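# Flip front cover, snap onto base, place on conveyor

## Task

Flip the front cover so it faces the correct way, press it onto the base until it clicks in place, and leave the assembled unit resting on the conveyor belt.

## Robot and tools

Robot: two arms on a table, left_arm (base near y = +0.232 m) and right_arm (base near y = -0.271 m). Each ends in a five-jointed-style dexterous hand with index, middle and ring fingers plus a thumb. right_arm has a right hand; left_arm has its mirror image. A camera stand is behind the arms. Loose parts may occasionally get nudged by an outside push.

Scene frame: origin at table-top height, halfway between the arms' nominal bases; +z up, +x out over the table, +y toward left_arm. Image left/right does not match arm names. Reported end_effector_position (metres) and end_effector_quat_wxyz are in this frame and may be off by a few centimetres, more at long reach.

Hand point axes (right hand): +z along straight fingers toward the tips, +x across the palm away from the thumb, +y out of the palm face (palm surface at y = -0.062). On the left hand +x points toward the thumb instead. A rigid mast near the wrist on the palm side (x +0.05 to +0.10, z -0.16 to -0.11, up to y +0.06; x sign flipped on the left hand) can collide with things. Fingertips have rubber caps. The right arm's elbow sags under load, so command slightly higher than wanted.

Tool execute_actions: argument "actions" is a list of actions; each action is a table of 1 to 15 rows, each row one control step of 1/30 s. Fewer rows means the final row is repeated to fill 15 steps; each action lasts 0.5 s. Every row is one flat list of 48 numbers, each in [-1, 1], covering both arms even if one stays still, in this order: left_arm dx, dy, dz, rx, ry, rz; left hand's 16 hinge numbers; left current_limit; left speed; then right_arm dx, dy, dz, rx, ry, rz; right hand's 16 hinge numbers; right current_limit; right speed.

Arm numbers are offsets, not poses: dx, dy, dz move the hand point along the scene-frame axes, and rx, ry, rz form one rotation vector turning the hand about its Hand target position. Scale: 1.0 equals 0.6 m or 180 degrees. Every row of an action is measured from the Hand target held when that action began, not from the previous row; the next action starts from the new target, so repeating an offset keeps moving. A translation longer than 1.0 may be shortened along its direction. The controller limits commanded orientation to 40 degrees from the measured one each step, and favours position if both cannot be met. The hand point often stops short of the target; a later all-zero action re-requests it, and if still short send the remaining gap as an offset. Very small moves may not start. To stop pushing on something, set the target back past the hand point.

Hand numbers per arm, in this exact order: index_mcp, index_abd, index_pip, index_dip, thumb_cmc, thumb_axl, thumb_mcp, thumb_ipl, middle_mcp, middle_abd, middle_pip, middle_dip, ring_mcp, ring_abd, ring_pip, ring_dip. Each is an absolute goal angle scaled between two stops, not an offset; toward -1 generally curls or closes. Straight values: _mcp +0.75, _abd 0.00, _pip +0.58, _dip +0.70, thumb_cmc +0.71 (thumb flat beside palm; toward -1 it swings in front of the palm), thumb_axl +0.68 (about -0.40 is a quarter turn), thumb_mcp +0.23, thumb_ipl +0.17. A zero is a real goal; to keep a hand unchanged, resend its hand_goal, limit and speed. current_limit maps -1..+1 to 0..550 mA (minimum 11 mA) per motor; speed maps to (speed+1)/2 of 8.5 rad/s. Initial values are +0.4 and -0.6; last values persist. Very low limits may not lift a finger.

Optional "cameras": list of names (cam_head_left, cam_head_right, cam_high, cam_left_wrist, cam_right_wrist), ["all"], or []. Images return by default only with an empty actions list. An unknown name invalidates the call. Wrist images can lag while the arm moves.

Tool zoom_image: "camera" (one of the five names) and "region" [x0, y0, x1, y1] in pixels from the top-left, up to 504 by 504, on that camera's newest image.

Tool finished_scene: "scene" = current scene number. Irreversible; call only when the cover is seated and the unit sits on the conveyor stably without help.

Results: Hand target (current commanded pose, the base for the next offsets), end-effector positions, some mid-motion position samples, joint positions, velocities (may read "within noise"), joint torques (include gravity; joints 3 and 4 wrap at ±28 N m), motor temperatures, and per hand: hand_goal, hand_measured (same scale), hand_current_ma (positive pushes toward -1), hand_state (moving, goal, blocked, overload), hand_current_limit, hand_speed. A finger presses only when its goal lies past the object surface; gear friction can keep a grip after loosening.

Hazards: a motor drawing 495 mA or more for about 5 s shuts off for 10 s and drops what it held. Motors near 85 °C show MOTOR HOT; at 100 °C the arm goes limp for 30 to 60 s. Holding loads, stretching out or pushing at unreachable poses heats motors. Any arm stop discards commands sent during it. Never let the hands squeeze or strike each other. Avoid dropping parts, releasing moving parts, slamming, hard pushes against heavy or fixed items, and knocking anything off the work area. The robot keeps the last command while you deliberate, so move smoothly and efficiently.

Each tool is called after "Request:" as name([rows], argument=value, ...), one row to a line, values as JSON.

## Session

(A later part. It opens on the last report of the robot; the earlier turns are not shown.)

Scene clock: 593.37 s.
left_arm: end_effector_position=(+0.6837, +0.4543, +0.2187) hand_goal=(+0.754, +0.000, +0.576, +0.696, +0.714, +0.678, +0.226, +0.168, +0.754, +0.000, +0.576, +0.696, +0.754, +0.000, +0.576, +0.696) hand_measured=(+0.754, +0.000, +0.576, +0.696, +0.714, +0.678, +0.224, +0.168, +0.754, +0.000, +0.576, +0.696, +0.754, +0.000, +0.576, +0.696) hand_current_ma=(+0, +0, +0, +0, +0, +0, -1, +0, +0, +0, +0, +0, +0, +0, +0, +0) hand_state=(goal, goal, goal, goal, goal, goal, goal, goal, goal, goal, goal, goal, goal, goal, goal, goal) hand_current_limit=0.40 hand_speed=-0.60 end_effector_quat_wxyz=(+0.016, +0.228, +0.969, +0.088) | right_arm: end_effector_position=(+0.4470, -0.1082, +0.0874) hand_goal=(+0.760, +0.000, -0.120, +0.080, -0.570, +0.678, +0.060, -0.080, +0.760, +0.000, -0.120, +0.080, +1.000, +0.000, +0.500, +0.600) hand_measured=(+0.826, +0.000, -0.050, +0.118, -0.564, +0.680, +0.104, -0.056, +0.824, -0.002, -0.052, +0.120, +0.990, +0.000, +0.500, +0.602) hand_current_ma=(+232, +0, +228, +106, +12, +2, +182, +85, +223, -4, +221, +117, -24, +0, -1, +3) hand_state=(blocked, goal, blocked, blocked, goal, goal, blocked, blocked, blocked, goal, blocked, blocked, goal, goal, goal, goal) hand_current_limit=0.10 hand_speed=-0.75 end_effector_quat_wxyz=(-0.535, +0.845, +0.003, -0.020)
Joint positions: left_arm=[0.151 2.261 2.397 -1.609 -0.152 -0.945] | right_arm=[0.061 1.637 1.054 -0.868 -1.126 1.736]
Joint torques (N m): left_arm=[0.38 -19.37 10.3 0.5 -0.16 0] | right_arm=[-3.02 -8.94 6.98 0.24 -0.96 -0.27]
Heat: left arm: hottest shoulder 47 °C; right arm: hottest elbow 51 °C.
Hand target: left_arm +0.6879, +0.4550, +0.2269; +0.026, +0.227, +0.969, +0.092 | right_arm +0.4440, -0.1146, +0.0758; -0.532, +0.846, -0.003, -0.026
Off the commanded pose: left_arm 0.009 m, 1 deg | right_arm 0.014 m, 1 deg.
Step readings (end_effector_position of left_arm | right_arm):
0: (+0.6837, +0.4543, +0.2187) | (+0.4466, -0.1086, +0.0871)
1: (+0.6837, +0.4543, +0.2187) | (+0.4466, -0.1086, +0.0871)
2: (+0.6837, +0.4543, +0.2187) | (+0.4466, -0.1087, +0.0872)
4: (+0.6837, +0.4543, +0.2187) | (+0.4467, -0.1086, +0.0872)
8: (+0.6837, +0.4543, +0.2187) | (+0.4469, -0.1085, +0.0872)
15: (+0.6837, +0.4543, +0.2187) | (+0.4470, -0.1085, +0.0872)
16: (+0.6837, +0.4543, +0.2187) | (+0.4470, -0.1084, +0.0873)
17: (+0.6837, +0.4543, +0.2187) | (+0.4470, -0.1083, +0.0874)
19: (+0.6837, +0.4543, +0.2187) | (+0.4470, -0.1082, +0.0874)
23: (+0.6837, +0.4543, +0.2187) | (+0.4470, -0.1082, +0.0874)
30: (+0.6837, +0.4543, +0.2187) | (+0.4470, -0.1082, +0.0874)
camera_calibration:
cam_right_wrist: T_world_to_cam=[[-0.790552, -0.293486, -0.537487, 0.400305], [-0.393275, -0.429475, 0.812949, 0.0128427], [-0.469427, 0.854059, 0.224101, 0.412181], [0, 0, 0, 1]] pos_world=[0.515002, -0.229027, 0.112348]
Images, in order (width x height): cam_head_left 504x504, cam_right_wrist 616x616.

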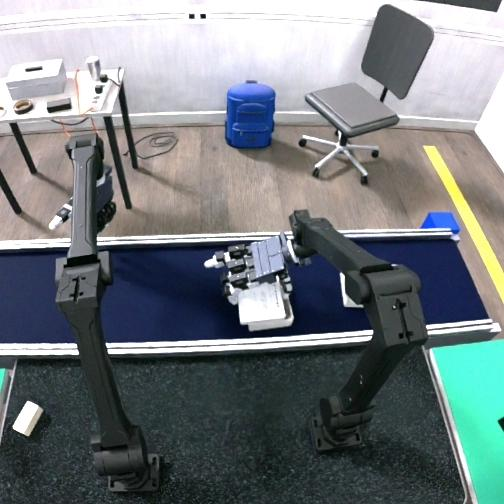

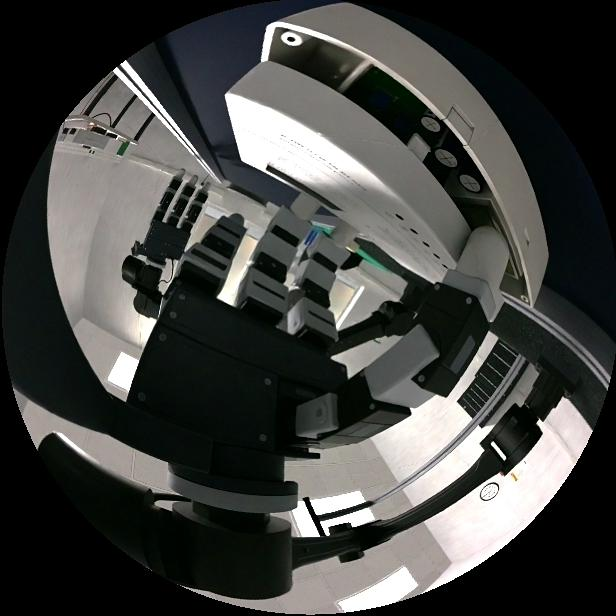

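Request:
execute_actions([
  [[0,0,0,0,0,0,0.754,0,0.576,0.696,0.714,0.678,0.226,0.168,0.754,0,0.576,0.696,0.754,0,0.576,0.696,0.4,-0.6,0.015,0.005,0.02,0,0,0,0.76,0,-0.12,0.08,-0.571,0.678,0.04,-0.09,0.76,0,-0.12,0.08,1.0,0,0.5,0.6,0.15,-0.75]],
  [[0,0,0,0,0,0,0.754,0,0.576,0.696,0.714,0.678,0.226,0.168,0.754,0,0.576,0.696,0.754,0,0.576,0.696,0.4,-0.6,0.02,0.005,0.03,0,0,0,0.76,0,-0.12,0.08,-0.571,0.678,0.04,-0.09,0.76,0,-0.12,0.08,1.0,0,0.5,0.6,0.15,-0.75]],
  [[0,0,0,0,0,0,0.754,0,0.576,0.696,0.714,0.678,0.226,0.168,0.754,0,0.576,0.696,0.754,0,0.576,0.696,0.4,-0.6,0,0,0.03,0,0,0,0.76,0,-0.12,0.08,-0.571,0.678,0.04,-0.09,0.76,0,-0.12,0.08,1.0,0,0.5,0.6,0.15,-0.75]],
], cameras=["cam_right_wrist","cam_head_left","cam_high"])

Request:
zoom_image(camera="cam_right_wrist", region=[230, 10, 570, 330])

Request:
zoom_image(camera="cam_head_left", region=[200, 200, 360, 350])

Scene clock: 603.67 s.
left_arm: end_effector_position=(+0.6837, +0.4543, +0.2187) hand_goal=(+0.754, +0.000, +0.576, +0.696, +0.714, +0.678, +0.226, +0.168, +0.754, +0.000, +0.576, +0.696, +0.754, +0.000, +0.576, +0.696) hand_measured=(+0.754, +0.000, +0.576, +0.696, +0.714, +0.678, +0.224, +0.168, +0.754, +0.000, +0.576, +0.696, +0.754, +0.000, +0.576, +0.696) hand_current_ma=(+0, +0, +0, +0, +0, +0, -1, +0, +0, +0, +0, +0, +0, +0, +0, +0) hand_state=(goal, goal, goal, goal, goal, goal, goal, goal, goal, goal, goal, goal, goal, goal, goal, goal) hand_current_limit=0.40 hand_speed=-0.60 end_effector_quat_wxyz=(+0.016, +0.228, +0.969, +0.088) | right_arm: end_effector_position=(+0.4437, -0.1094, +0.1037) hand_goal=(+0.760, +0.000, -0.120, +0.080, -0.570, +0.678, +0.040, -0.090, +0.760, +0.000, -0.120, +0.080, +1.000, +0.000, +0.500, +0.600) hand_measured=(+0.818, +0.000, -0.052, +0.116, -0.560, +0.680, +0.104, -0.050, +0.818, -0.004, -0.056, +0.114, +0.990, +0.000, +0.500, +0.602) hand_current_ma=(+198, +0, +225, +104, +22, +4, +290, +165, +202, -4, +206, +92, -24, +0, -1, +3) hand_state=(blocked, goal, blocked, blocked, goal, goal, blocked, blocked, blocked, goal, blocked, blocked, goal, goal, goal, goal) hand_current_limit=0.15 hand_speed=-0.75 end_effector_quat_wxyz=(-0.530, +0.847, -0.013, -0.046)
Joint positions: left_arm=[0.151 2.261 2.397 -1.609 -0.152 -0.945] | right_arm=[0.061 1.639 1.106 -0.983 -1.121 1.732]
Joint torques (N m): left_arm=[0.44 -19.37 10.3 0.5 -0.16 0] | right_arm=[-2.37 -11.11 12.92 -0.1 -1.13 0.01]
Heat: left arm: hottest shoulder 47 °C; right arm: hottest elbow 50 °C.
Hand target: left_arm +0.6879, +0.4550, +0.2269; +0.026, +0.227, +0.969, +0.092 | right_arm +0.4650, -0.1086, +0.1237; -0.532, +0.846, -0.003, -0.026
Off the commanded pose: left_arm 0.009 m, 1 deg | right_arm 0.029 m, 3 deg.
Step readings (end_effector_position of left_arm | right_arm):
0: (+0.6837, +0.4543, +0.2187) | (+0.4470, -0.1082, +0.0874)
1: (+0.6837, +0.4543, +0.2187) | (+0.4470, -0.1082, +0.0874)
2: (+0.6837, +0.4543, +0.2187) | (+0.4469, -0.1082, +0.0874)
4: (+0.6837, +0.4543, +0.2187) | (+0.4460, -0.1083, +0.0875)
8: (+0.6837, +0.4543, +0.2187) | (+0.4447, -0.1085, +0.0875)
15: (+0.6837, +0.4543, +0.2187) | (+0.4441, -0.1086, +0.0875)
16: (+0.6837, +0.4543, +0.2187) | (+0.4440, -0.1086, +0.0875)
17: (+0.6837, +0.4543, +0.2187) | (+0.4434, -0.1086, +0.0878)
19: (+0.6837, +0.4543, +0.2187) | (+0.4428, -0.1093, +0.0887)
23: (+0.6837, +0.4543, +0.2187) | (+0.4437, -0.1094, +0.0924)
30: (+0.6837, +0.4543, +0.2187) | (+0.4443, -0.1093, +0.0949)
31: (+0.6837, +0.4543, +0.2187) | (+0.4441, -0.1093, +0.0951)
32: (+0.6837, +0.4543, +0.2187) | (+0.4438, -0.1094, +0.0956)
34: (+0.6837, +0.4543, +0.2187) | (+0.4429, -0.1095, +0.0975)
38: (+0.6837, +0.4543, +0.2187) | (+0.4439, -0.1094, +0.1015)
45: (+0.6837, +0.4543, +0.2187) | (+0.4441, -0.1094, +0.1036)
camera_calibration:
cam_right_wrist: T_world_to_cam=[[-0.821404, -0.300333, -0.484866, 0.41347], [-0.342291, -0.420422, 0.840287, -0.0266702], [-0.456214, 0.856181, 0.242535, 0.400403], [0, 0, 0, 1]] pos_world=[0.513167, -0.229851, 0.125777]
Images, in order (width x height): cam_head_left 504x504, cam_high 504x504, cam_right_wrist 616x616.

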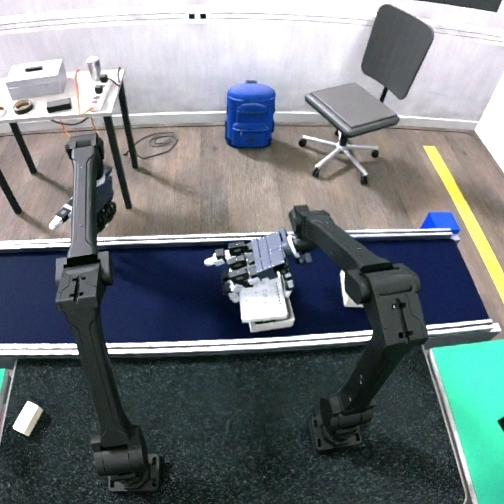

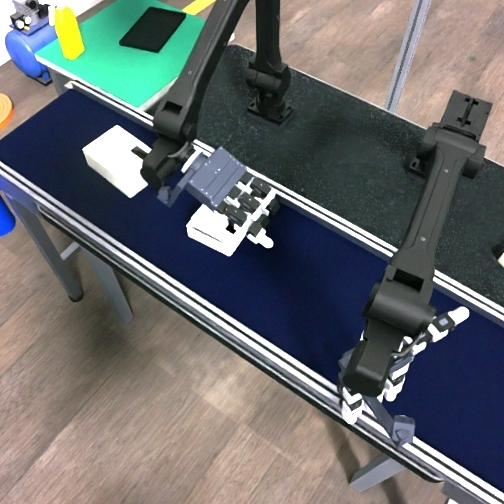

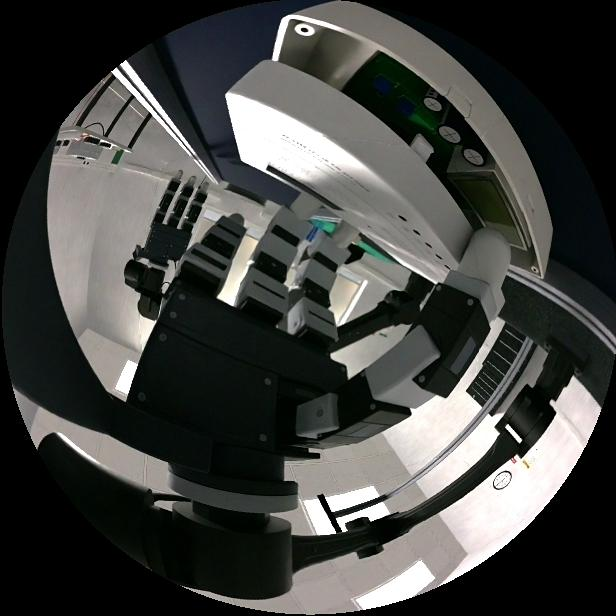

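Scaled by 1.482 from the camera's 616x616 image, which has a finer 880x880 frame.

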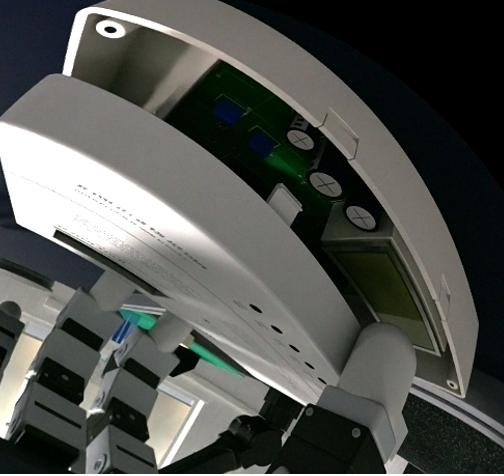

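Scaled by 3.150.

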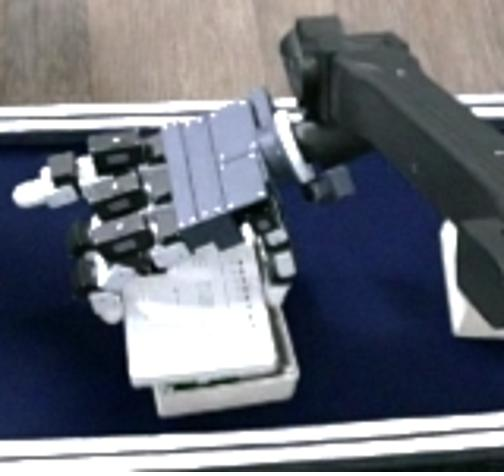

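Request:
execute_actions([
  [[0,0,0,0,0,0,0.754,0,0.576,0.696,0.714,0.678,0.226,0.168,0.754,0,0.576,0.696,0.754,0,0.576,0.696,0.4,-0.6,0,0,0.05,0,0,0,0.76,0,-0.12,0.08,-0.571,0.678,0.04,-0.09,0.76,0,-0.12,0.08,1.0,0,0.5,0.6,0.15,-0.75]],
  [[0,0,0,0,0,0,0.754,0,0.576,0.696,0.714,0.678,0.226,0.168,0.754,0,0.576,0.696,0.754,0,0.576,0.696,0.4,-0.6,0,0.04,0.03,0,0,0.01,0.76,0,-0.12,0.08,-0.571,0.678,0.04,-0.09,0.76,0,-0.12,0.08,1.0,0,0.5,0.6,0.15,-0.75]],
  [[0,0,0,0,0,0,0.754,0,0.576,0.696,0.714,0.678,0.226,0.168,0.754,0,0.576,0.696,0.754,0,0.576,0.696,0.4,-0.6,0,0.09,0,0,0,0.03,0.76,0,-0.12,0.08,-0.571,0.678,0.04,-0.09,0.76,0,-0.12,0.08,1.0,0,0.5,0.6,0.15,-0.75]],
  [[0,0,0,0,0,0,0.754,0,0.576,0.696,0.714,0.678,0.226,0.168,0.754,0,0.576,0.696,0.754,0,0.576,0.696,0.4,-0.6,0,0.1,0,0,0,0.03,0.76,0,-0.12,0.08,-0.571,0.678,0.04,-0.09,0.76,0,-0.12,0.08,1.0,0,0.5,0.6,0.15,-0.75]],
  [[0,0,0,0,0,0,0.754,0,0.576,0.696,0.714,0.678,0.226,0.168,0.754,0,0.576,0.696,0.754,0,0.576,0.696,0.4,-0.6,0,0.1,0,0,0,0.03,0.76,0,-0.12,0.08,-0.571,0.678,0.04,-0.09,0.76,0,-0.12,0.08,1.0,0,0.5,0.6,0.15,-0.75]],
], cameras=["cam_right_wrist","cam_head_left","cam_high"])

Request:
zoom_image(camera="cam_head_left", region=[140, 200, 330, 350])

Scene clock: 617.50 s.
left_arm: end_effector_position=(+0.6837, +0.4543, +0.2187) hand_goal=(+0.754, +0.000, +0.576, +0.696, +0.714, +0.678, +0.226, +0.168, +0.754, +0.000, +0.576, +0.696, +0.754, +0.000, +0.576, +0.696) hand_measured=(+0.754, +0.000, +0.576, +0.696, +0.714, +0.678, +0.224, +0.168, +0.754, +0.000, +0.576, +0.696, +0.754, +0.000, +0.576, +0.696) hand_current_ma=(+0, +0, +0, +0, +0, +0, -1, +0, +0, +0, +0, +0, +0, +0, +0, +0) hand_state=(goal, goal, goal, goal, goal, goal, goal, goal, goal, goal, goal, goal, goal, goal, goal, goal) hand_current_limit=0.40 hand_speed=-0.60 end_effector_quat_wxyz=(+0.016, +0.228, +0.969, +0.088) | right_arm: end_effector_position=(+0.4455, +0.0824, +0.1575) hand_goal=(+0.760, +0.000, -0.120, +0.080, -0.570, +0.678, +0.040, -0.090, +0.760, +0.000, -0.120, +0.080, +1.000, +0.000, +0.500, +0.600) hand_measured=(+0.818, +0.000, -0.052, +0.116, -0.558, +0.680, +0.104, -0.050, +0.818, -0.004, -0.056, +0.114, +0.990, +0.000, +0.500, +0.602) hand_current_ma=(+197, +0, +223, +104, +25, +5, +292, +169, +194, -4, +206, +92, -24, +0, -1, +3) hand_state=(blocked, goal, blocked, blocked, goal, goal, blocked, blocked, blocked, goal, blocked, blocked, goal, goal, goal, goal) hand_current_limit=0.15 hand_speed=-0.75 end_effector_quat_wxyz=(-0.517, +0.837, +0.128, -0.121)
Joint positions: left_arm=[0.151 2.261 2.397 -1.609 -0.152 -0.945] | right_arm=[0.448 1.778 1.445 -1.028 -1.109 1.883]
Joint torques (N m): left_arm=[0.44 -19.31 10.3 0.5 -0.16 0] | right_arm=[-2.55 -12.51 14.5 0.29 -1.08 0.09]
Heat: left arm: hottest shoulder 47 °C; right arm: hottest elbow 52 °C.
Hand target: left_arm +0.6879, +0.4550, +0.2269; +0.026, +0.227, +0.969, +0.092 | right_arm +0.4650, +0.0893, +0.1718; -0.521, +0.837, +0.129, -0.109
Off the commanded pose: left_arm 0.009 m, 1 deg | right_arm 0.025 m, 1 deg.
Step readings (end_effector_position of left_arm | right_arm):
0: (+0.6837, +0.4543, +0.2187) | (+0.4437, -0.1094, +0.1037)
1: (+0.6837, +0.4543, +0.2187) | (+0.4437, -0.1094, +0.1038)
2: (+0.6837, +0.4543, +0.2187) | (+0.4428, -0.1095, +0.1045)
4: (+0.6837, +0.4543, +0.2187) | (+0.4414, -0.1097, +0.1080)
8: (+0.6837, +0.4543, +0.2187) | (+0.4424, -0.1096, +0.1206)
15: (+0.6837, +0.4543, +0.2187) | (+0.4469, -0.1092, +0.1326)
16: (+0.6837, +0.4543, +0.2187) | (+0.4466, -0.1092, +0.1326)
17: (+0.6837, +0.4543, +0.2187) | (+0.4461, -0.1086, +0.1330)
19: (+0.6837, +0.4543, +0.2187) | (+0.4454, -0.1059, +0.1346)
23: (+0.6837, +0.4543, +0.2187) | (+0.4474, -0.0958, +0.1414)
30: (+0.6837, +0.4543, +0.2187) | (+0.4473, -0.0878, +0.1461)
31: (+0.6837, +0.4543, +0.2187) | (+0.4473, -0.0876, +0.1463)
32: (+0.6837, +0.4543, +0.2187) | (+0.4462, -0.0846, +0.1468)
34: (+0.6837, +0.4543, +0.2187) | (+0.4462, -0.0787, +0.1494)
38: (+0.6837, +0.4543, +0.2187) | (+0.4436, -0.0505, +0.1588)
45: (+0.6837, +0.4543, +0.2187) | (+0.4395, -0.0320, +0.1605)
46: (+0.6837, +0.4543, +0.2187) | (+0.4398, -0.0321, +0.1596)
47: (+0.6837, +0.4543, +0.2187) | (+0.4398, -0.0301, +0.1589)
49: (+0.6837, +0.4543, +0.2187) | (+0.4439, -0.0240, +0.1580)
53: (+0.6837, +0.4543, +0.2187) | (+0.4465, +0.0046, +0.1573)
60: (+0.6837, +0.4543, +0.2187) | (+0.4380, +0.0256, +0.1570)
61: (+0.6837, +0.4543, +0.2187) | (+0.4386, +0.0253, +0.1571)
62: (+0.6837, +0.4543, +0.2187) | (+0.4394, +0.0275, +0.1577)
64: (+0.6837, +0.4543, +0.2187) | (+0.4449, +0.0344, +0.1589)
68: (+0.6837, +0.4543, +0.2187) | (+0.4504, +0.0621, +0.1604)
75: (+0.6837, +0.4543, +0.2187) | (+0.4411, +0.0840, +0.1563)
camera_calibration:
cam_right_wrist: T_world_to_cam=[[-0.675802, -0.539981, -0.501709, 0.456176], [-0.209073, -0.512281, 0.83298, -0.0411877], [-0.70681, 0.667824, 0.233305, 0.352594], [0, 0, 0, 1]] pos_world=[0.548891, -0.0102438, 0.180914]
Images, in order (width x height): cam_head_left 504x504, cam_high 504x504, cam_right_wrist 616x616.

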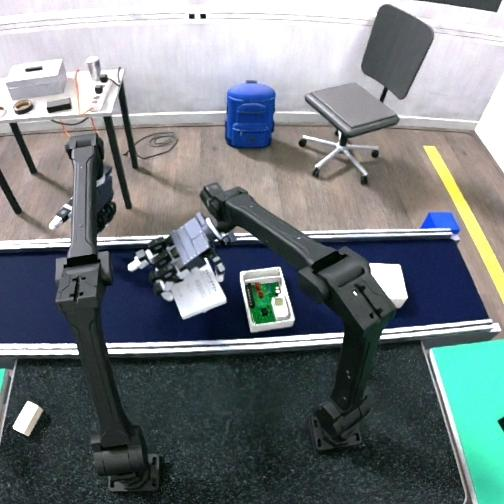

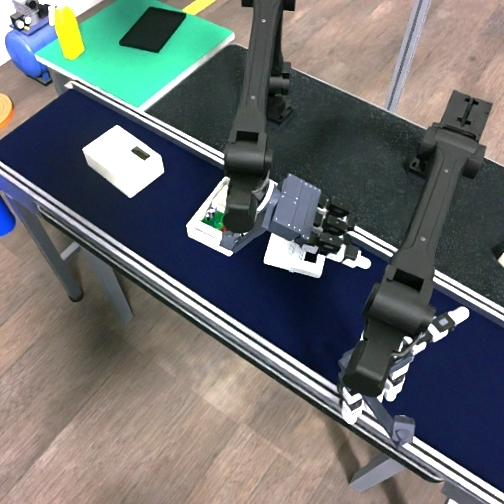

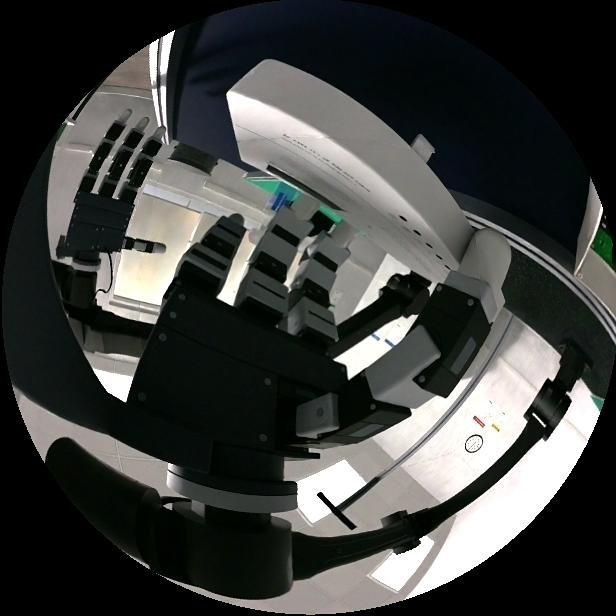

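Scaled by 2.653.

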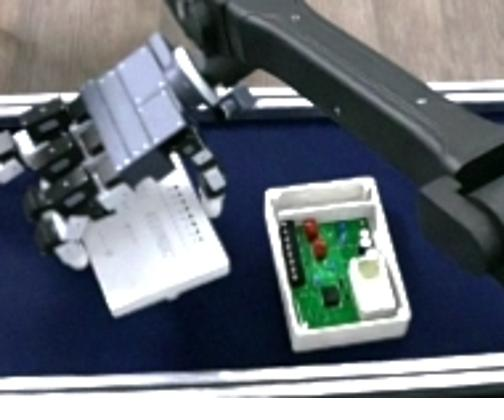

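Request:
execute_actions([
  [[0,0,0,0,0,0,0.754,0,0.576,0.696,0.714,0.678,0.226,0.168,0.754,0,0.576,0.696,0.754,0,0.576,0.696,0.4,-0.6,0.0,0.05,-0.06,0,0,0.01,0.76,0,-0.12,0.08,-0.571,0.678,0.04,-0.09,0.76,0,-0.12,0.08,1.0,0,0.5,0.6,0.15,-0.75]],
  [[0,0,0,0,0,0,0.754,0,0.576,0.696,0.714,0.678,0.226,0.168,0.754,0,0.576,0.696,0.754,0,0.576,0.696,0.4,-0.6,0,0,-0.08,0,0,0,0.76,0,-0.12,0.08,-0.571,0.678,0.04,-0.09,0.76,0,-0.12,0.08,1.0,0,0.5,0.6,0.15,-0.75]],
  [[0,0,0,0,0,0,0.754,0,0.576,0.696,0.714,0.678,0.226,0.168,0.754,0,0.576,0.696,0.754,0,0.576,0.696,0.4,-0.6,0,0,-0.02,0,0,0,0.76,0,-0.12,0.08,-0.571,0.678,0.04,-0.09,0.76,0,-0.12,0.08,1.0,0,0.5,0.6,0.15,-0.75]],
], cameras=["cam_right_wrist","cam_head_left"])

Request:
zoom_image(camera="cam_head_left", region=[140, 200, 330, 350])

Request:
zoom_image(camera="cam_right_wrist", region=[230, 10, 600, 330])

Scene clock: 626.73 s.
left_arm: end_effector_position=(+0.6837, +0.4543, +0.2187) hand_goal=(+0.754, +0.000, +0.576, +0.696, +0.714, +0.678, +0.226, +0.168, +0.754, +0.000, +0.576, +0.696, +0.754, +0.000, +0.576, +0.696) hand_measured=(+0.754, +0.000, +0.576, +0.696, +0.714, +0.678, +0.224, +0.168, +0.754, +0.000, +0.576, +0.696, +0.754, +0.000, +0.576, +0.696) hand_current_ma=(+0, +0, +0, +0, +0, +0, -1, +0, +0, +0, +0, +0, +0, +0, +0, +0) hand_state=(goal, goal, goal, goal, goal, goal, goal, goal, goal, goal, goal, goal, goal, goal, goal, goal) hand_current_limit=0.40 hand_speed=-0.60 end_effector_quat_wxyz=(+0.016, +0.228, +0.969, +0.088) | right_arm: end_effector_position=(+0.4685, +0.1208, +0.0891) hand_goal=(+0.760, +0.000, -0.120, +0.080, -0.570, +0.678, +0.040, -0.090, +0.760, +0.000, -0.120, +0.080, +1.000, +0.000, +0.500, +0.600) hand_measured=(+0.818, +0.000, -0.052, +0.116, -0.558, +0.680, +0.104, -0.050, +0.818, -0.004, -0.056, +0.114, +0.990, +0.000, +0.500, +0.602) hand_current_ma=(+197, +0, +223, +104, +26, +5, +292, +169, +194, -4, +206, +92, -24, +0, -1, +3) hand_state=(blocked, goal, blocked, blocked, goal, goal, blocked, blocked, blocked, goal, blocked, blocked, goal, goal, goal, goal) hand_current_limit=0.15 hand_speed=-0.75 end_effector_quat_wxyz=(-0.523, +0.832, +0.152, -0.107)
Joint positions: left_arm=[0.151 2.261 2.397 -1.609 -0.152 -0.945] | right_arm=[0.489 1.915 1.453 -0.818 -1.104 1.914]
Joint torques (N m): left_arm=[0.44 -19.37 10.33 0.5 -0.16 0] | right_arm=[-2.08 -13.8 7.72 1.22 -1.1 0.08]
Heat: left arm: hottest shoulder 47 °C; right arm: hottest elbow 52 °C.
Hand target: left_arm +0.6879, +0.4550, +0.2269; +0.026, +0.227, +0.969, +0.092 | right_arm +0.4649, +0.1194, +0.0757; -0.519, +0.834, +0.142, -0.117
Off the commanded pose: left_arm 0.009 m, 1 deg | right_arm 0.014 m, 2 deg.
Step readings (end_effector_position of left_arm | right_arm):
0: (+0.6837, +0.4543, +0.2187) | (+0.4455, +0.0824, +0.1575)
1: (+0.6837, +0.4543, +0.2187) | (+0.4455, +0.0823, +0.1573)
2: (+0.6837, +0.4543, +0.2187) | (+0.4458, +0.0830, +0.1565)
4: (+0.6837, +0.4543, +0.2187) | (+0.4480, +0.0881, +0.1520)
8: (+0.6837, +0.4543, +0.2187) | (+0.4511, +0.0979, +0.1337)
15: (+0.6837, +0.4543, +0.2187) | (+0.4450, +0.1063, +0.1167)
16: (+0.6837, +0.4543, +0.2187) | (+0.4449, +0.1070, +0.1167)
17: (+0.6837, +0.4543, +0.2187) | (+0.4468, +0.1081, +0.1167)
19: (+0.6837, +0.4543, +0.2187) | (+0.4530, +0.1117, +0.1143)
23: (+0.6837, +0.4543, +0.2187) | (+0.4611, +0.1164, +0.1047)
30: (+0.6837, +0.4543, +0.2187) | (+0.4634, +0.1177, +0.0929)
31: (+0.6837, +0.4543, +0.2187) | (+0.4636, +0.1179, +0.0929)
32: (+0.6837, +0.4543, +0.2187) | (+0.4642, +0.1182, +0.0930)
34: (+0.6837, +0.4543, +0.2187) | (+0.4660, +0.1192, +0.0929)
38: (+0.6837, +0.4543, +0.2187) | (+0.4681, +0.1205, +0.0918)
45: (+0.6837, +0.4543, +0.2187) | (+0.4685, +0.1207, +0.0891)
camera_calibration:
cam_right_wrist: T_world_to_cam=[[-0.637115, -0.544964, -0.545068, 0.444529], [-0.233355, -0.537604, 0.810264, 0.0566271], [-0.734595, 0.643425, 0.215345, 0.376736], [0, 0, 0, 1]] pos_world=[0.573179, 0.0302938, 0.115287]
Images, in order (width x height): cam_head_left 504x504, cam_right_wrist 616x616.

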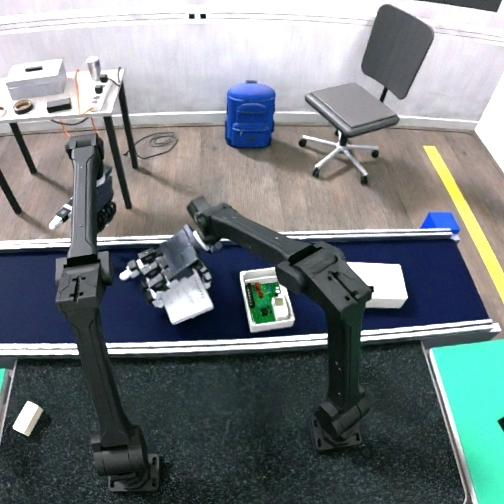

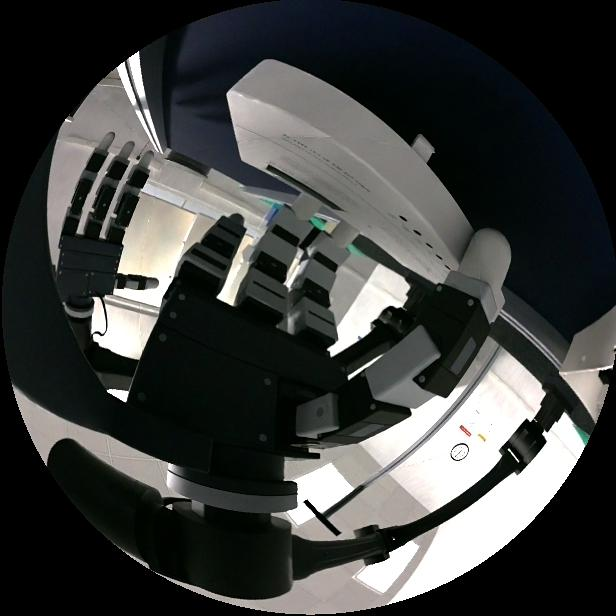

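Scaled by 2.653.

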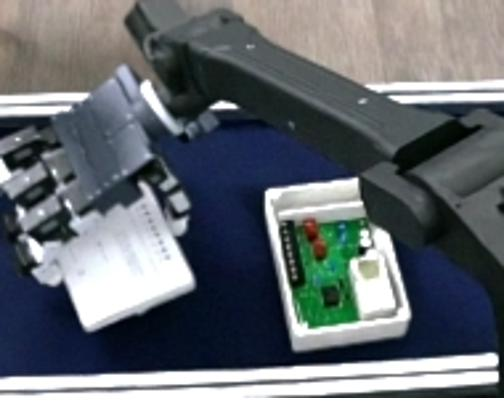

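Scaled by 1.362 from the camera's 616x616 image, which has a finer 880x880 frame.

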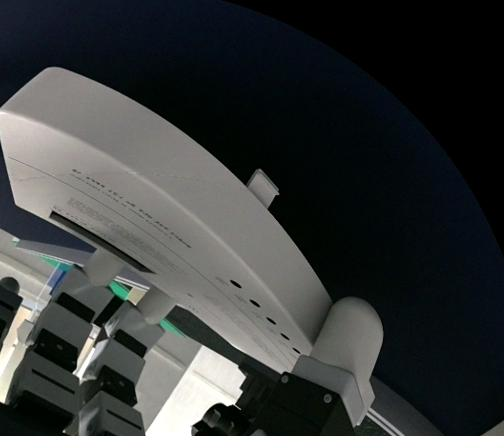

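Request:
execute_actions([
  [[0,0,0,0,0,0,0.754,0,0.576,0.696,0.714,0.678,0.226,0.168,0.754,0,0.576,0.696,0.754,0,0.576,0.696,0.4,-0.6,0,0,-0.015,0,0,0,0.76,0,-0.12,0.08,-0.571,0.678,0.04,-0.09,0.76,0,-0.12,0.08,1.0,0,0.5,0.6,0.15,-0.75]],
  [[0,0,0,0,0,0,0.754,0,0.576,0.696,0.714,0.678,0.226,0.168,0.754,0,0.576,0.696,0.754,0,0.576,0.696,0.4,-0.6,0,0,-0.01,0,0,0,0.76,0,-0.12,0.08,-0.571,0.678,0.04,-0.09,0.76,0,-0.12,0.08,1.0,0,0.5,0.6,0.15,-0.75]],
], cameras=["cam_head_left","cam_right_wrist"])

Request:
zoom_image(camera="cam_head_left", region=[140, 200, 330, 350])

Request:
zoom_image(camera="cam_right_wrist", region=[230, 10, 600, 330])

Scene clock: 632.77 s.
left_arm: end_effector_position=(+0.6837, +0.4543, +0.2187) hand_goal=(+0.754, +0.000, +0.576, +0.696, +0.714, +0.678, +0.226, +0.168, +0.754, +0.000, +0.576, +0.696, +0.754, +0.000, +0.576, +0.696) hand_measured=(+0.754, +0.000, +0.576, +0.696, +0.714, +0.678, +0.224, +0.168, +0.754, +0.000, +0.576, +0.696, +0.754, +0.000, +0.576, +0.696) hand_current_ma=(+0, +0, +0, +0, +0, +0, -1, +0, +0, +0, +0, +0, +0, +0, +0, +0) hand_state=(goal, goal, goal, goal, goal, goal, goal, goal, goal, goal, goal, goal, goal, goal, goal, goal) hand_current_limit=0.40 hand_speed=-0.60 end_effector_quat_wxyz=(+0.016, +0.228, +0.969, +0.088) | right_arm: end_effector_position=(+0.4706, +0.1220, +0.0762) hand_goal=(+0.760, +0.000, -0.120, +0.080, -0.570, +0.678, +0.040, -0.090, +0.760, +0.000, -0.120, +0.080, +1.000, +0.000, +0.500, +0.600) hand_measured=(+0.818, +0.000, -0.052, +0.116, -0.558, +0.680, +0.104, -0.050, +0.818, -0.004, -0.056, +0.114, +0.990, +0.000, +0.500, +0.602) hand_current_ma=(+197, +0, +223, +104, +26, +5, +292, +169, +194, -4, +206, +92, -24, +0, -1, +3) hand_state=(blocked, goal, blocked, blocked, goal, goal, blocked, blocked, blocked, goal, blocked, blocked, goal, goal, goal, goal) hand_current_limit=0.15 hand_speed=-0.75 end_effector_quat_wxyz=(-0.523, +0.832, +0.153, -0.105)
Joint positions: left_arm=[0.151 2.261 2.397 -1.609 -0.152 -0.945] | right_arm=[0.489 1.934 1.443 -0.784 -1.104 1.915]
Joint torques (N m): left_arm=[0.38 -19.37 10.32 0.49 -0.16 0] | right_arm=[-2.08 -13.92 7.16 1.22 -1.1 0.07]
Heat: left arm: hottest shoulder 47 °C; right arm: hottest elbow 52 °C.
Hand target: left_arm +0.6879, +0.4550, +0.2269; +0.026, +0.227, +0.969, +0.092 | right_arm +0.4649, +0.1194, +0.0607; -0.519, +0.834, +0.142, -0.117
Off the commanded pose: left_arm 0.009 m, 1 deg | right_arm 0.017 m, 2 deg.
Step readings (end_effector_position of left_arm | right_arm):
0: (+0.6837, +0.4543, +0.2187) | (+0.4685, +0.1208, +0.0891)
1: (+0.6837, +0.4543, +0.2187) | (+0.4686, +0.1208, +0.0891)
2: (+0.6837, +0.4543, +0.2187) | (+0.4689, +0.1210, +0.0890)
4: (+0.6837, +0.4543, +0.2187) | (+0.4700, +0.1216, +0.0883)
8: (+0.6837, +0.4543, +0.2187) | (+0.4694, +0.1213, +0.0843)
15: (+0.6837, +0.4543, +0.2187) | (+0.4682, +0.1206, +0.0789)
16: (+0.6837, +0.4543, +0.2187) | (+0.4683, +0.1206, +0.0789)
17: (+0.6837, +0.4543, +0.2187) | (+0.4686, +0.1208, +0.0790)
19: (+0.6837, +0.4543, +0.2187) | (+0.4695, +0.1213, +0.0788)
23: (+0.6837, +0.4543, +0.2187) | (+0.4704, +0.1218, +0.0778)
30: (+0.6837, +0.4543, +0.2187) | (+0.4706, +0.1219, +0.0762)
camera_calibration:
cam_right_wrist: T_world_to_cam=[[-0.634703, -0.543374, -0.549452, 0.438506], [-0.237148, -0.539755, 0.807728, 0.070485], [-0.735468, 0.642969, 0.213724, 0.380917], [0, 0, 0, 1]] pos_world=[0.575189, 0.0313992, 0.102594]
Images, in order (width x height): cam_head_left 504x504, cam_right_wrist 616x616.

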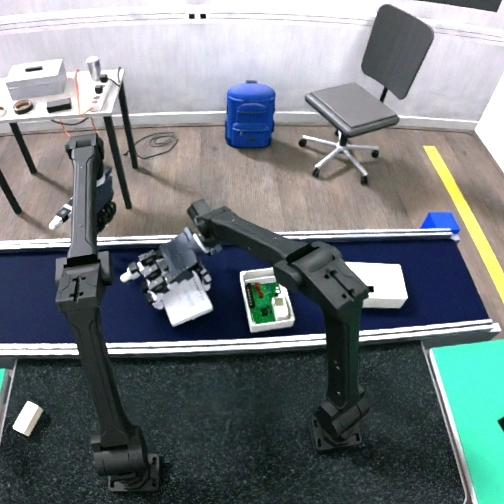

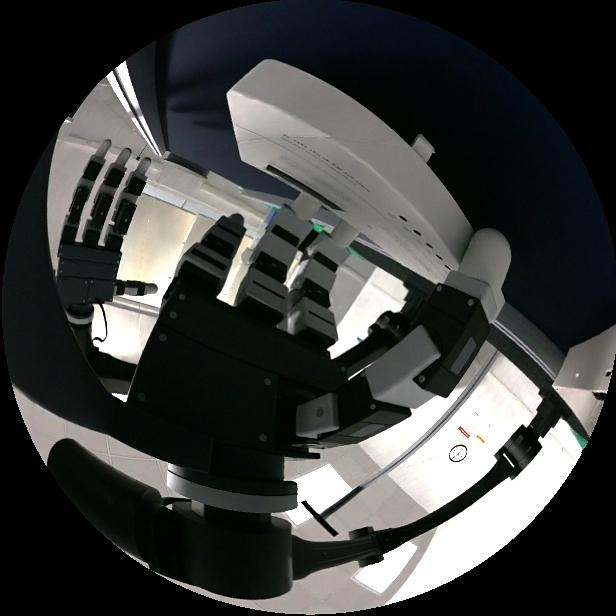

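Scaled by 2.653.

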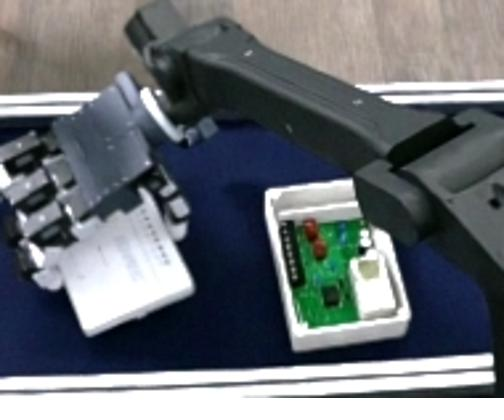

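Scaled by 1.362 from the camera's 616x616 image, which has a finer 880x880 frame.

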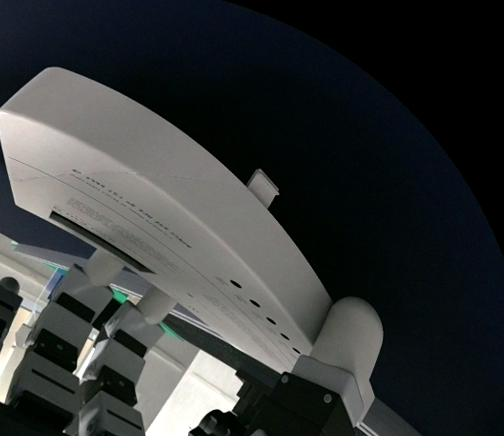

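Request:
execute_actions([
  [[0,0,0,0,0,0,0.754,0,0.576,0.696,0.714,0.678,0.226,0.168,0.754,0,0.576,0.696,0.754,0,0.576,0.696,0.4,-0.6,0,0,-0.012,0,0,0,0.76,0,-0.12,0.08,-0.571,0.678,0.04,-0.09,0.76,0,-0.12,0.08,1.0,0,0.5,0.6,0.15,-0.75]],
])

Request:
execute_actions([
  [[0,0,0,0,0,0,0.754,0,0.576,0.696,0.714,0.678,0.226,0.168,0.754,0,0.576,0.696,0.754,0,0.576,0.696,0.4,-0.6,0,0,-0.012,0,0,0,0.76,0,-0.12,0.08,-0.571,0.678,0.04,-0.09,0.76,0,-0.12,0.08,1.0,0,0.5,0.6,0.15,-0.75]],
], cameras=["cam_head_left","cam_right_wrist"])

Request:
zoom_image(camera="cam_right_wrist", region=[230, 10, 600, 330])

Scene clock: 638.23 s.
left_arm: end_effector_position=(+0.6837, +0.4543, +0.2187) hand_goal=(+0.754, +0.000, +0.576, +0.696, +0.714, +0.678, +0.226, +0.168, +0.754, +0.000, +0.576, +0.696, +0.754, +0.000, +0.576, +0.696) hand_measured=(+0.754, +0.000, +0.576, +0.696, +0.714, +0.678, +0.224, +0.168, +0.754, +0.000, +0.576, +0.696, +0.754, +0.000, +0.576, +0.696) hand_current_ma=(+0, +0, +0, +0, +0, +0, -1, +0, +0, +0, +0, +0, +0, +0, +0, +0) hand_state=(goal, goal, goal, goal, goal, goal, goal, goal, goal, goal, goal, goal, goal, goal, goal, goal) hand_current_limit=0.40 hand_speed=-0.60 end_effector_quat_wxyz=(+0.016, +0.228, +0.969, +0.088) | right_arm: end_effector_position=(+0.4688, +0.1209, +0.0658) hand_goal=(+0.760, +0.000, -0.120, +0.080, -0.570, +0.678, +0.040, -0.090, +0.760, +0.000, -0.120, +0.080, +1.000, +0.000, +0.500, +0.600) hand_measured=(+0.818, +0.000, -0.052, +0.116, -0.558, +0.680, +0.104, -0.050, +0.818, -0.004, -0.056, +0.114, +0.990, +0.000, +0.500, +0.602) hand_current_ma=(+197, +0, +223, +104, +26, +5, +292, +169, +194, -4, +206, +92, -24, +0, -1, +3) hand_state=(blocked, goal, blocked, blocked, goal, goal, blocked, blocked, blocked, goal, blocked, blocked, goal, goal, goal, goal) hand_current_limit=0.15 hand_speed=-0.75 end_effector_quat_wxyz=(-0.522, +0.832, +0.152, -0.108)
Joint positions: left_arm=[0.151 2.261 2.397 -1.609 -0.152 -0.945] | right_arm=[0.489 1.946 1.431 -0.768 -1.104 1.915]
Joint torques (N m): left_arm=[0.44 -19.31 10.3 0.49 -0.16 0] | right_arm=[-2.08 -14.1 7.53 1.22 -1.11 0.07]
Heat: left arm: hottest shoulder 47 °C; right arm: hottest elbow 51 °C.
Hand target: left_arm +0.6879, +0.4550, +0.2269; +0.026, +0.227, +0.969, +0.092 | right_arm +0.4649, +0.1194, +0.0535; -0.519, +0.834, +0.142, -0.117
Off the commanded pose: left_arm 0.009 m, 1 deg | right_arm 0.013 m, 2 deg.
Step readings (end_effector_position of left_arm | right_arm):
0: (+0.6837, +0.4543, +0.2187) | (+0.4706, +0.1220, +0.0762)
1: (+0.6837, +0.4543, +0.2187) | (+0.4706, +0.1219, +0.0761)
2: (+0.6837, +0.4543, +0.2187) | (+0.4705, +0.1219, +0.0757)
4: (+0.6837, +0.4543, +0.2187) | (+0.4701, +0.1217, +0.0740)
8: (+0.6837, +0.4543, +0.2187) | (+0.4691, +0.1211, +0.0694)
15: (+0.6837, +0.4543, +0.2187) | (+0.4686, +0.1208, +0.0658)

Scene clock: 638.93 s.
left_arm: end_effector_position=(+0.6837, +0.4543, +0.2187) hand_goal=(+0.754, +0.000, +0.576, +0.696, +0.714, +0.678, +0.226, +0.168, +0.754, +0.000, +0.576, +0.696, +0.754, +0.000, +0.576, +0.696) hand_measured=(+0.754, +0.000, +0.576, +0.696, +0.714, +0.678, +0.224, +0.168, +0.754, +0.000, +0.576, +0.696, +0.754, +0.000, +0.576, +0.696) hand_current_ma=(+0, +0, +0, +0, +0, +0, -1, +0, +0, +0, +0, +0, +0, +0, +0, +0) hand_state=(goal, goal, goal, goal, goal, goal, goal, goal, goal, goal, goal, goal, goal, goal, goal, goal) hand_current_limit=0.40 hand_speed=-0.60 end_effector_quat_wxyz=(+0.016, +0.228, +0.969, +0.088) | right_arm: end_effector_position=(+0.4706, +0.1220, +0.0625) hand_goal=(+0.760, +0.000, -0.120, +0.080, -0.570, +0.678, +0.040, -0.090, +0.760, +0.000, -0.120, +0.080, +1.000, +0.000, +0.500, +0.600) hand_measured=(+0.818, +0.000, -0.052, +0.112, -0.558, +0.680, +0.104, -0.050, +0.818, -0.004, -0.056, +0.114, +0.990, +0.000, +0.500, +0.602) hand_current_ma=(+197, +0, +223, +90, +26, +5, +292, +170, +194, -4, +206, +92, -24, +0, -1, +3) hand_state=(blocked, goal, blocked, blocked, goal, goal, blocked, blocked, blocked, goal, blocked, blocked, goal, goal, goal, goal) hand_current_limit=0.15 hand_speed=-0.75 end_effector_quat_wxyz=(-0.523, +0.832, +0.153, -0.105)
Joint positions: left_arm=[0.151 2.261 2.397 -1.609 -0.152 -0.945] | right_arm=[0.489 1.951 1.43 -0.752 -1.104 1.918]
Joint torques (N m): left_arm=[0.44 -19.37 10.3 0.5 -0.16 0.01] | right_arm=[-2.08 -13.86 7.13 1.21 -1.1 0.04]
Heat: left arm: hottest shoulder 47 °C; right arm: hottest elbow 51 °C.
Hand target: left_arm +0.6879, +0.4550, +0.2269; +0.026, +0.227, +0.969, +0.092 | right_arm +0.4650, +0.1195, +0.0464; -0.519, +0.834, +0.142, -0.117
Off the commanded pose: left_arm 0.009 m, 1 deg | right_arm 0.017 m, 2 deg.
Step readings (end_effector_position of left_arm | right_arm):
0: (+0.6837, +0.4543, +0.2187) | (+0.4688, +0.1209, +0.0658)
1: (+0.6837, +0.4543, +0.2187) | (+0.4688, +0.1209, +0.0658)
2: (+0.6837, +0.4543, +0.2187) | (+0.4691, +0.1211, +0.0658)
4: (+0.6837, +0.4543, +0.2187) | (+0.4700, +0.1216, +0.0655)
8: (+0.6837, +0.4543, +0.2187) | (+0.4710, +0.1222, +0.0639)
15: (+0.6837, +0.4543, +0.2187) | (+0.4706, +0.1220, +0.0625)
camera_calibration:
cam_right_wrist: T_world_to_cam=[[-0.636074, -0.542716, -0.548516, 0.431536], [-0.236858, -0.539212, 0.808176, 0.0813821], [-0.734377, 0.64398, 0.214432, 0.38307], [0, 0, 0, 1]] pos_world=[0.575082, 0.0313943, 0.0887908]
Images, in order (width x height): cam_head_left 504x504, cam_right_wrist 616x616.

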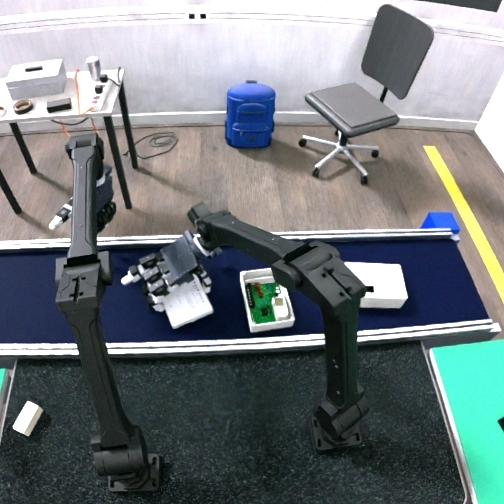

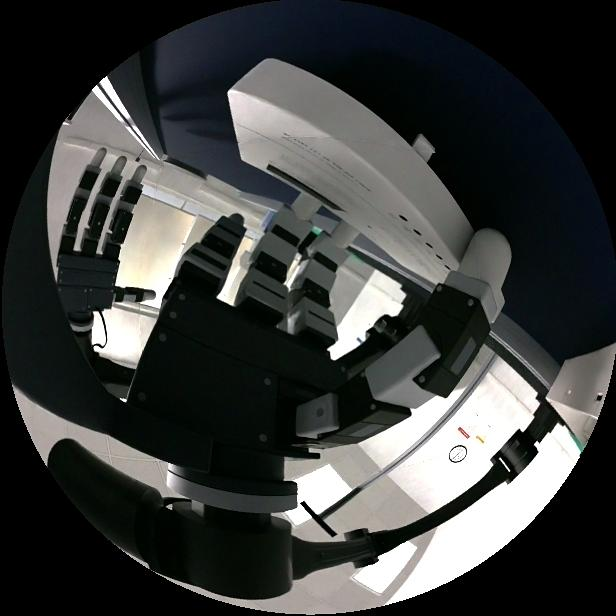

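Scaled by 1.362 from the camera's 616x616 image, which has a finer 880x880 frame.

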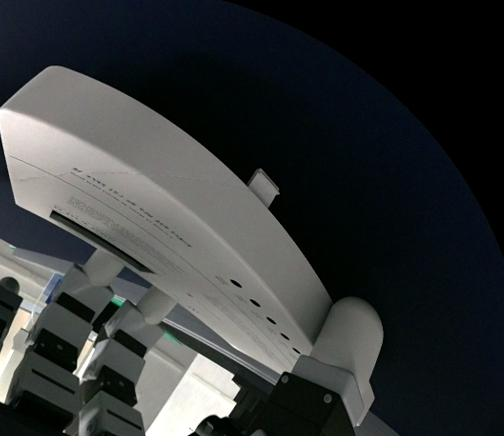

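Request:
execute_actions([
  [[0,0,0,0,0,0,0.754,0,0.576,0.696,0.714,0.678,0.226,0.168,0.754,0,0.576,0.696,0.754,0,0.576,0.696,0.4,-0.6,0,0,-0.01,0,0,0,0.76,0,-0.12,0.08,-0.571,0.678,0.04,-0.09,0.76,0,-0.12,0.08,1.0,0,0.5,0.6,0.15,-0.75]],
], cameras=["cam_right_wrist"])

Request:
zoom_image(camera="cam_right_wrist", region=[230, 10, 600, 330])

Scene clock: 644.50 s.
left_arm: end_effector_position=(+0.6837, +0.4543, +0.2187) hand_goal=(+0.754, +0.000, +0.576, +0.696, +0.714, +0.678, +0.226, +0.168, +0.754, +0.000, +0.576, +0.696, +0.754, +0.000, +0.576, +0.696) hand_measured=(+0.754, +0.000, +0.576, +0.696, +0.714, +0.678, +0.224, +0.168, +0.754, +0.000, +0.576, +0.696, +0.754, +0.000, +0.576, +0.696) hand_current_ma=(+0, +0, +0, +0, +0, +0, -1, +0, +0, +0, +0, +0, +0, +0, +0, +0) hand_state=(goal, goal, goal, goal, goal, goal, goal, goal, goal, goal, goal, goal, goal, goal, goal, goal) hand_current_limit=0.40 hand_speed=-0.60 end_effector_quat_wxyz=(+0.016, +0.228, +0.969, +0.088) | right_arm: end_effector_position=(+0.4707, +0.1225, +0.0617) hand_goal=(+0.760, +0.000, -0.120, +0.080, -0.570, +0.678, +0.040, -0.090, +0.760, +0.000, -0.120, +0.080, +1.000, +0.000, +0.500, +0.600) hand_measured=(+0.818, +0.000, -0.052, +0.104, -0.558, +0.680, +0.106, -0.048, +0.814, -0.004, -0.056, +0.114, +0.990, +0.000, +0.500, +0.602) hand_current_ma=(+197, +0, +223, +62, +26, +5, +301, +174, +182, -4, +206, +92, -24, +0, -1, +3) hand_state=(blocked, goal, blocked, blocked, goal, goal, blocked, blocked, blocked, goal, blocked, blocked, goal, goal, goal, goal) hand_current_limit=0.15 hand_speed=-0.75 end_effector_quat_wxyz=(-0.525, +0.831, +0.152, -0.104)
Joint positions: left_arm=[0.151 2.261 2.397 -1.609 -0.152 -0.945] | right_arm=[0.489 1.951 1.426 -0.741 -1.106 1.924]
Joint torques (N m): left_arm=[0.44 -19.31 10.32 0.49 -0.16 0] | right_arm=[-2.08 -13.27 6.95 1.31 -1.05 -0.02]
Heat: left arm: hottest shoulder 47 °C; right arm: hottest elbow 51 °C.
Hand target: left_arm +0.6879, +0.4550, +0.2269; +0.026, +0.227, +0.969, +0.092 | right_arm +0.4650, +0.1194, +0.0404; -0.519, +0.834, +0.142, -0.117
Off the commanded pose: left_arm 0.009 m, 1 deg | right_arm 0.022 m, 2 deg.
Step readings (end_effector_position of left_arm | right_arm):
0: (+0.6837, +0.4543, +0.2187) | (+0.4706, +0.1220, +0.0625)
1: (+0.6837, +0.4543, +0.2187) | (+0.4706, +0.1220, +0.0625)
2: (+0.6837, +0.4543, +0.2187) | (+0.4708, +0.1222, +0.0625)
4: (+0.6837, +0.4543, +0.2187) | (+0.4708, +0.1223, +0.0621)
8: (+0.6837, +0.4543, +0.2187) | (+0.4707, +0.1224, +0.0617)
15: (+0.6837, +0.4543, +0.2187) | (+0.4707, +0.1225, +0.0617)
camera_calibration:
cam_right_wrist: T_world_to_cam=[[-0.637024, -0.539725, -0.550361, 0.431529], [-0.238375, -0.541047, 0.806502, 0.0833828], [-0.733061, 0.644953, 0.216003, 0.382241], [0, 0, 0, 1]] pos_world=[0.574976, 0.0314936, 0.0876831]
Images, in order (width x height): cam_right_wrist 616x616.

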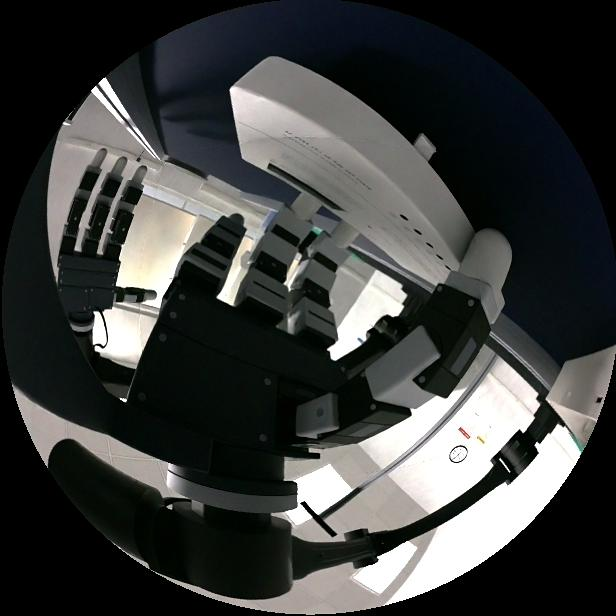

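Scaled by 1.362 from the camera's 616x616 image, which has a finer 880x880 frame.

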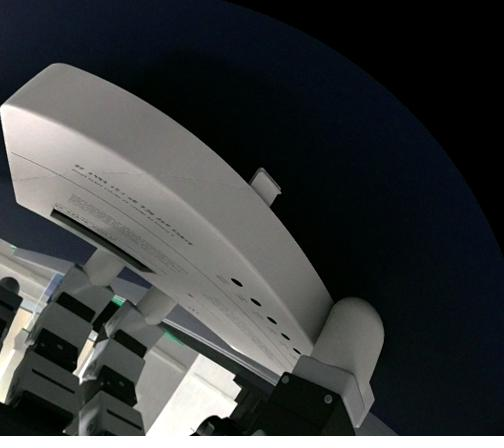

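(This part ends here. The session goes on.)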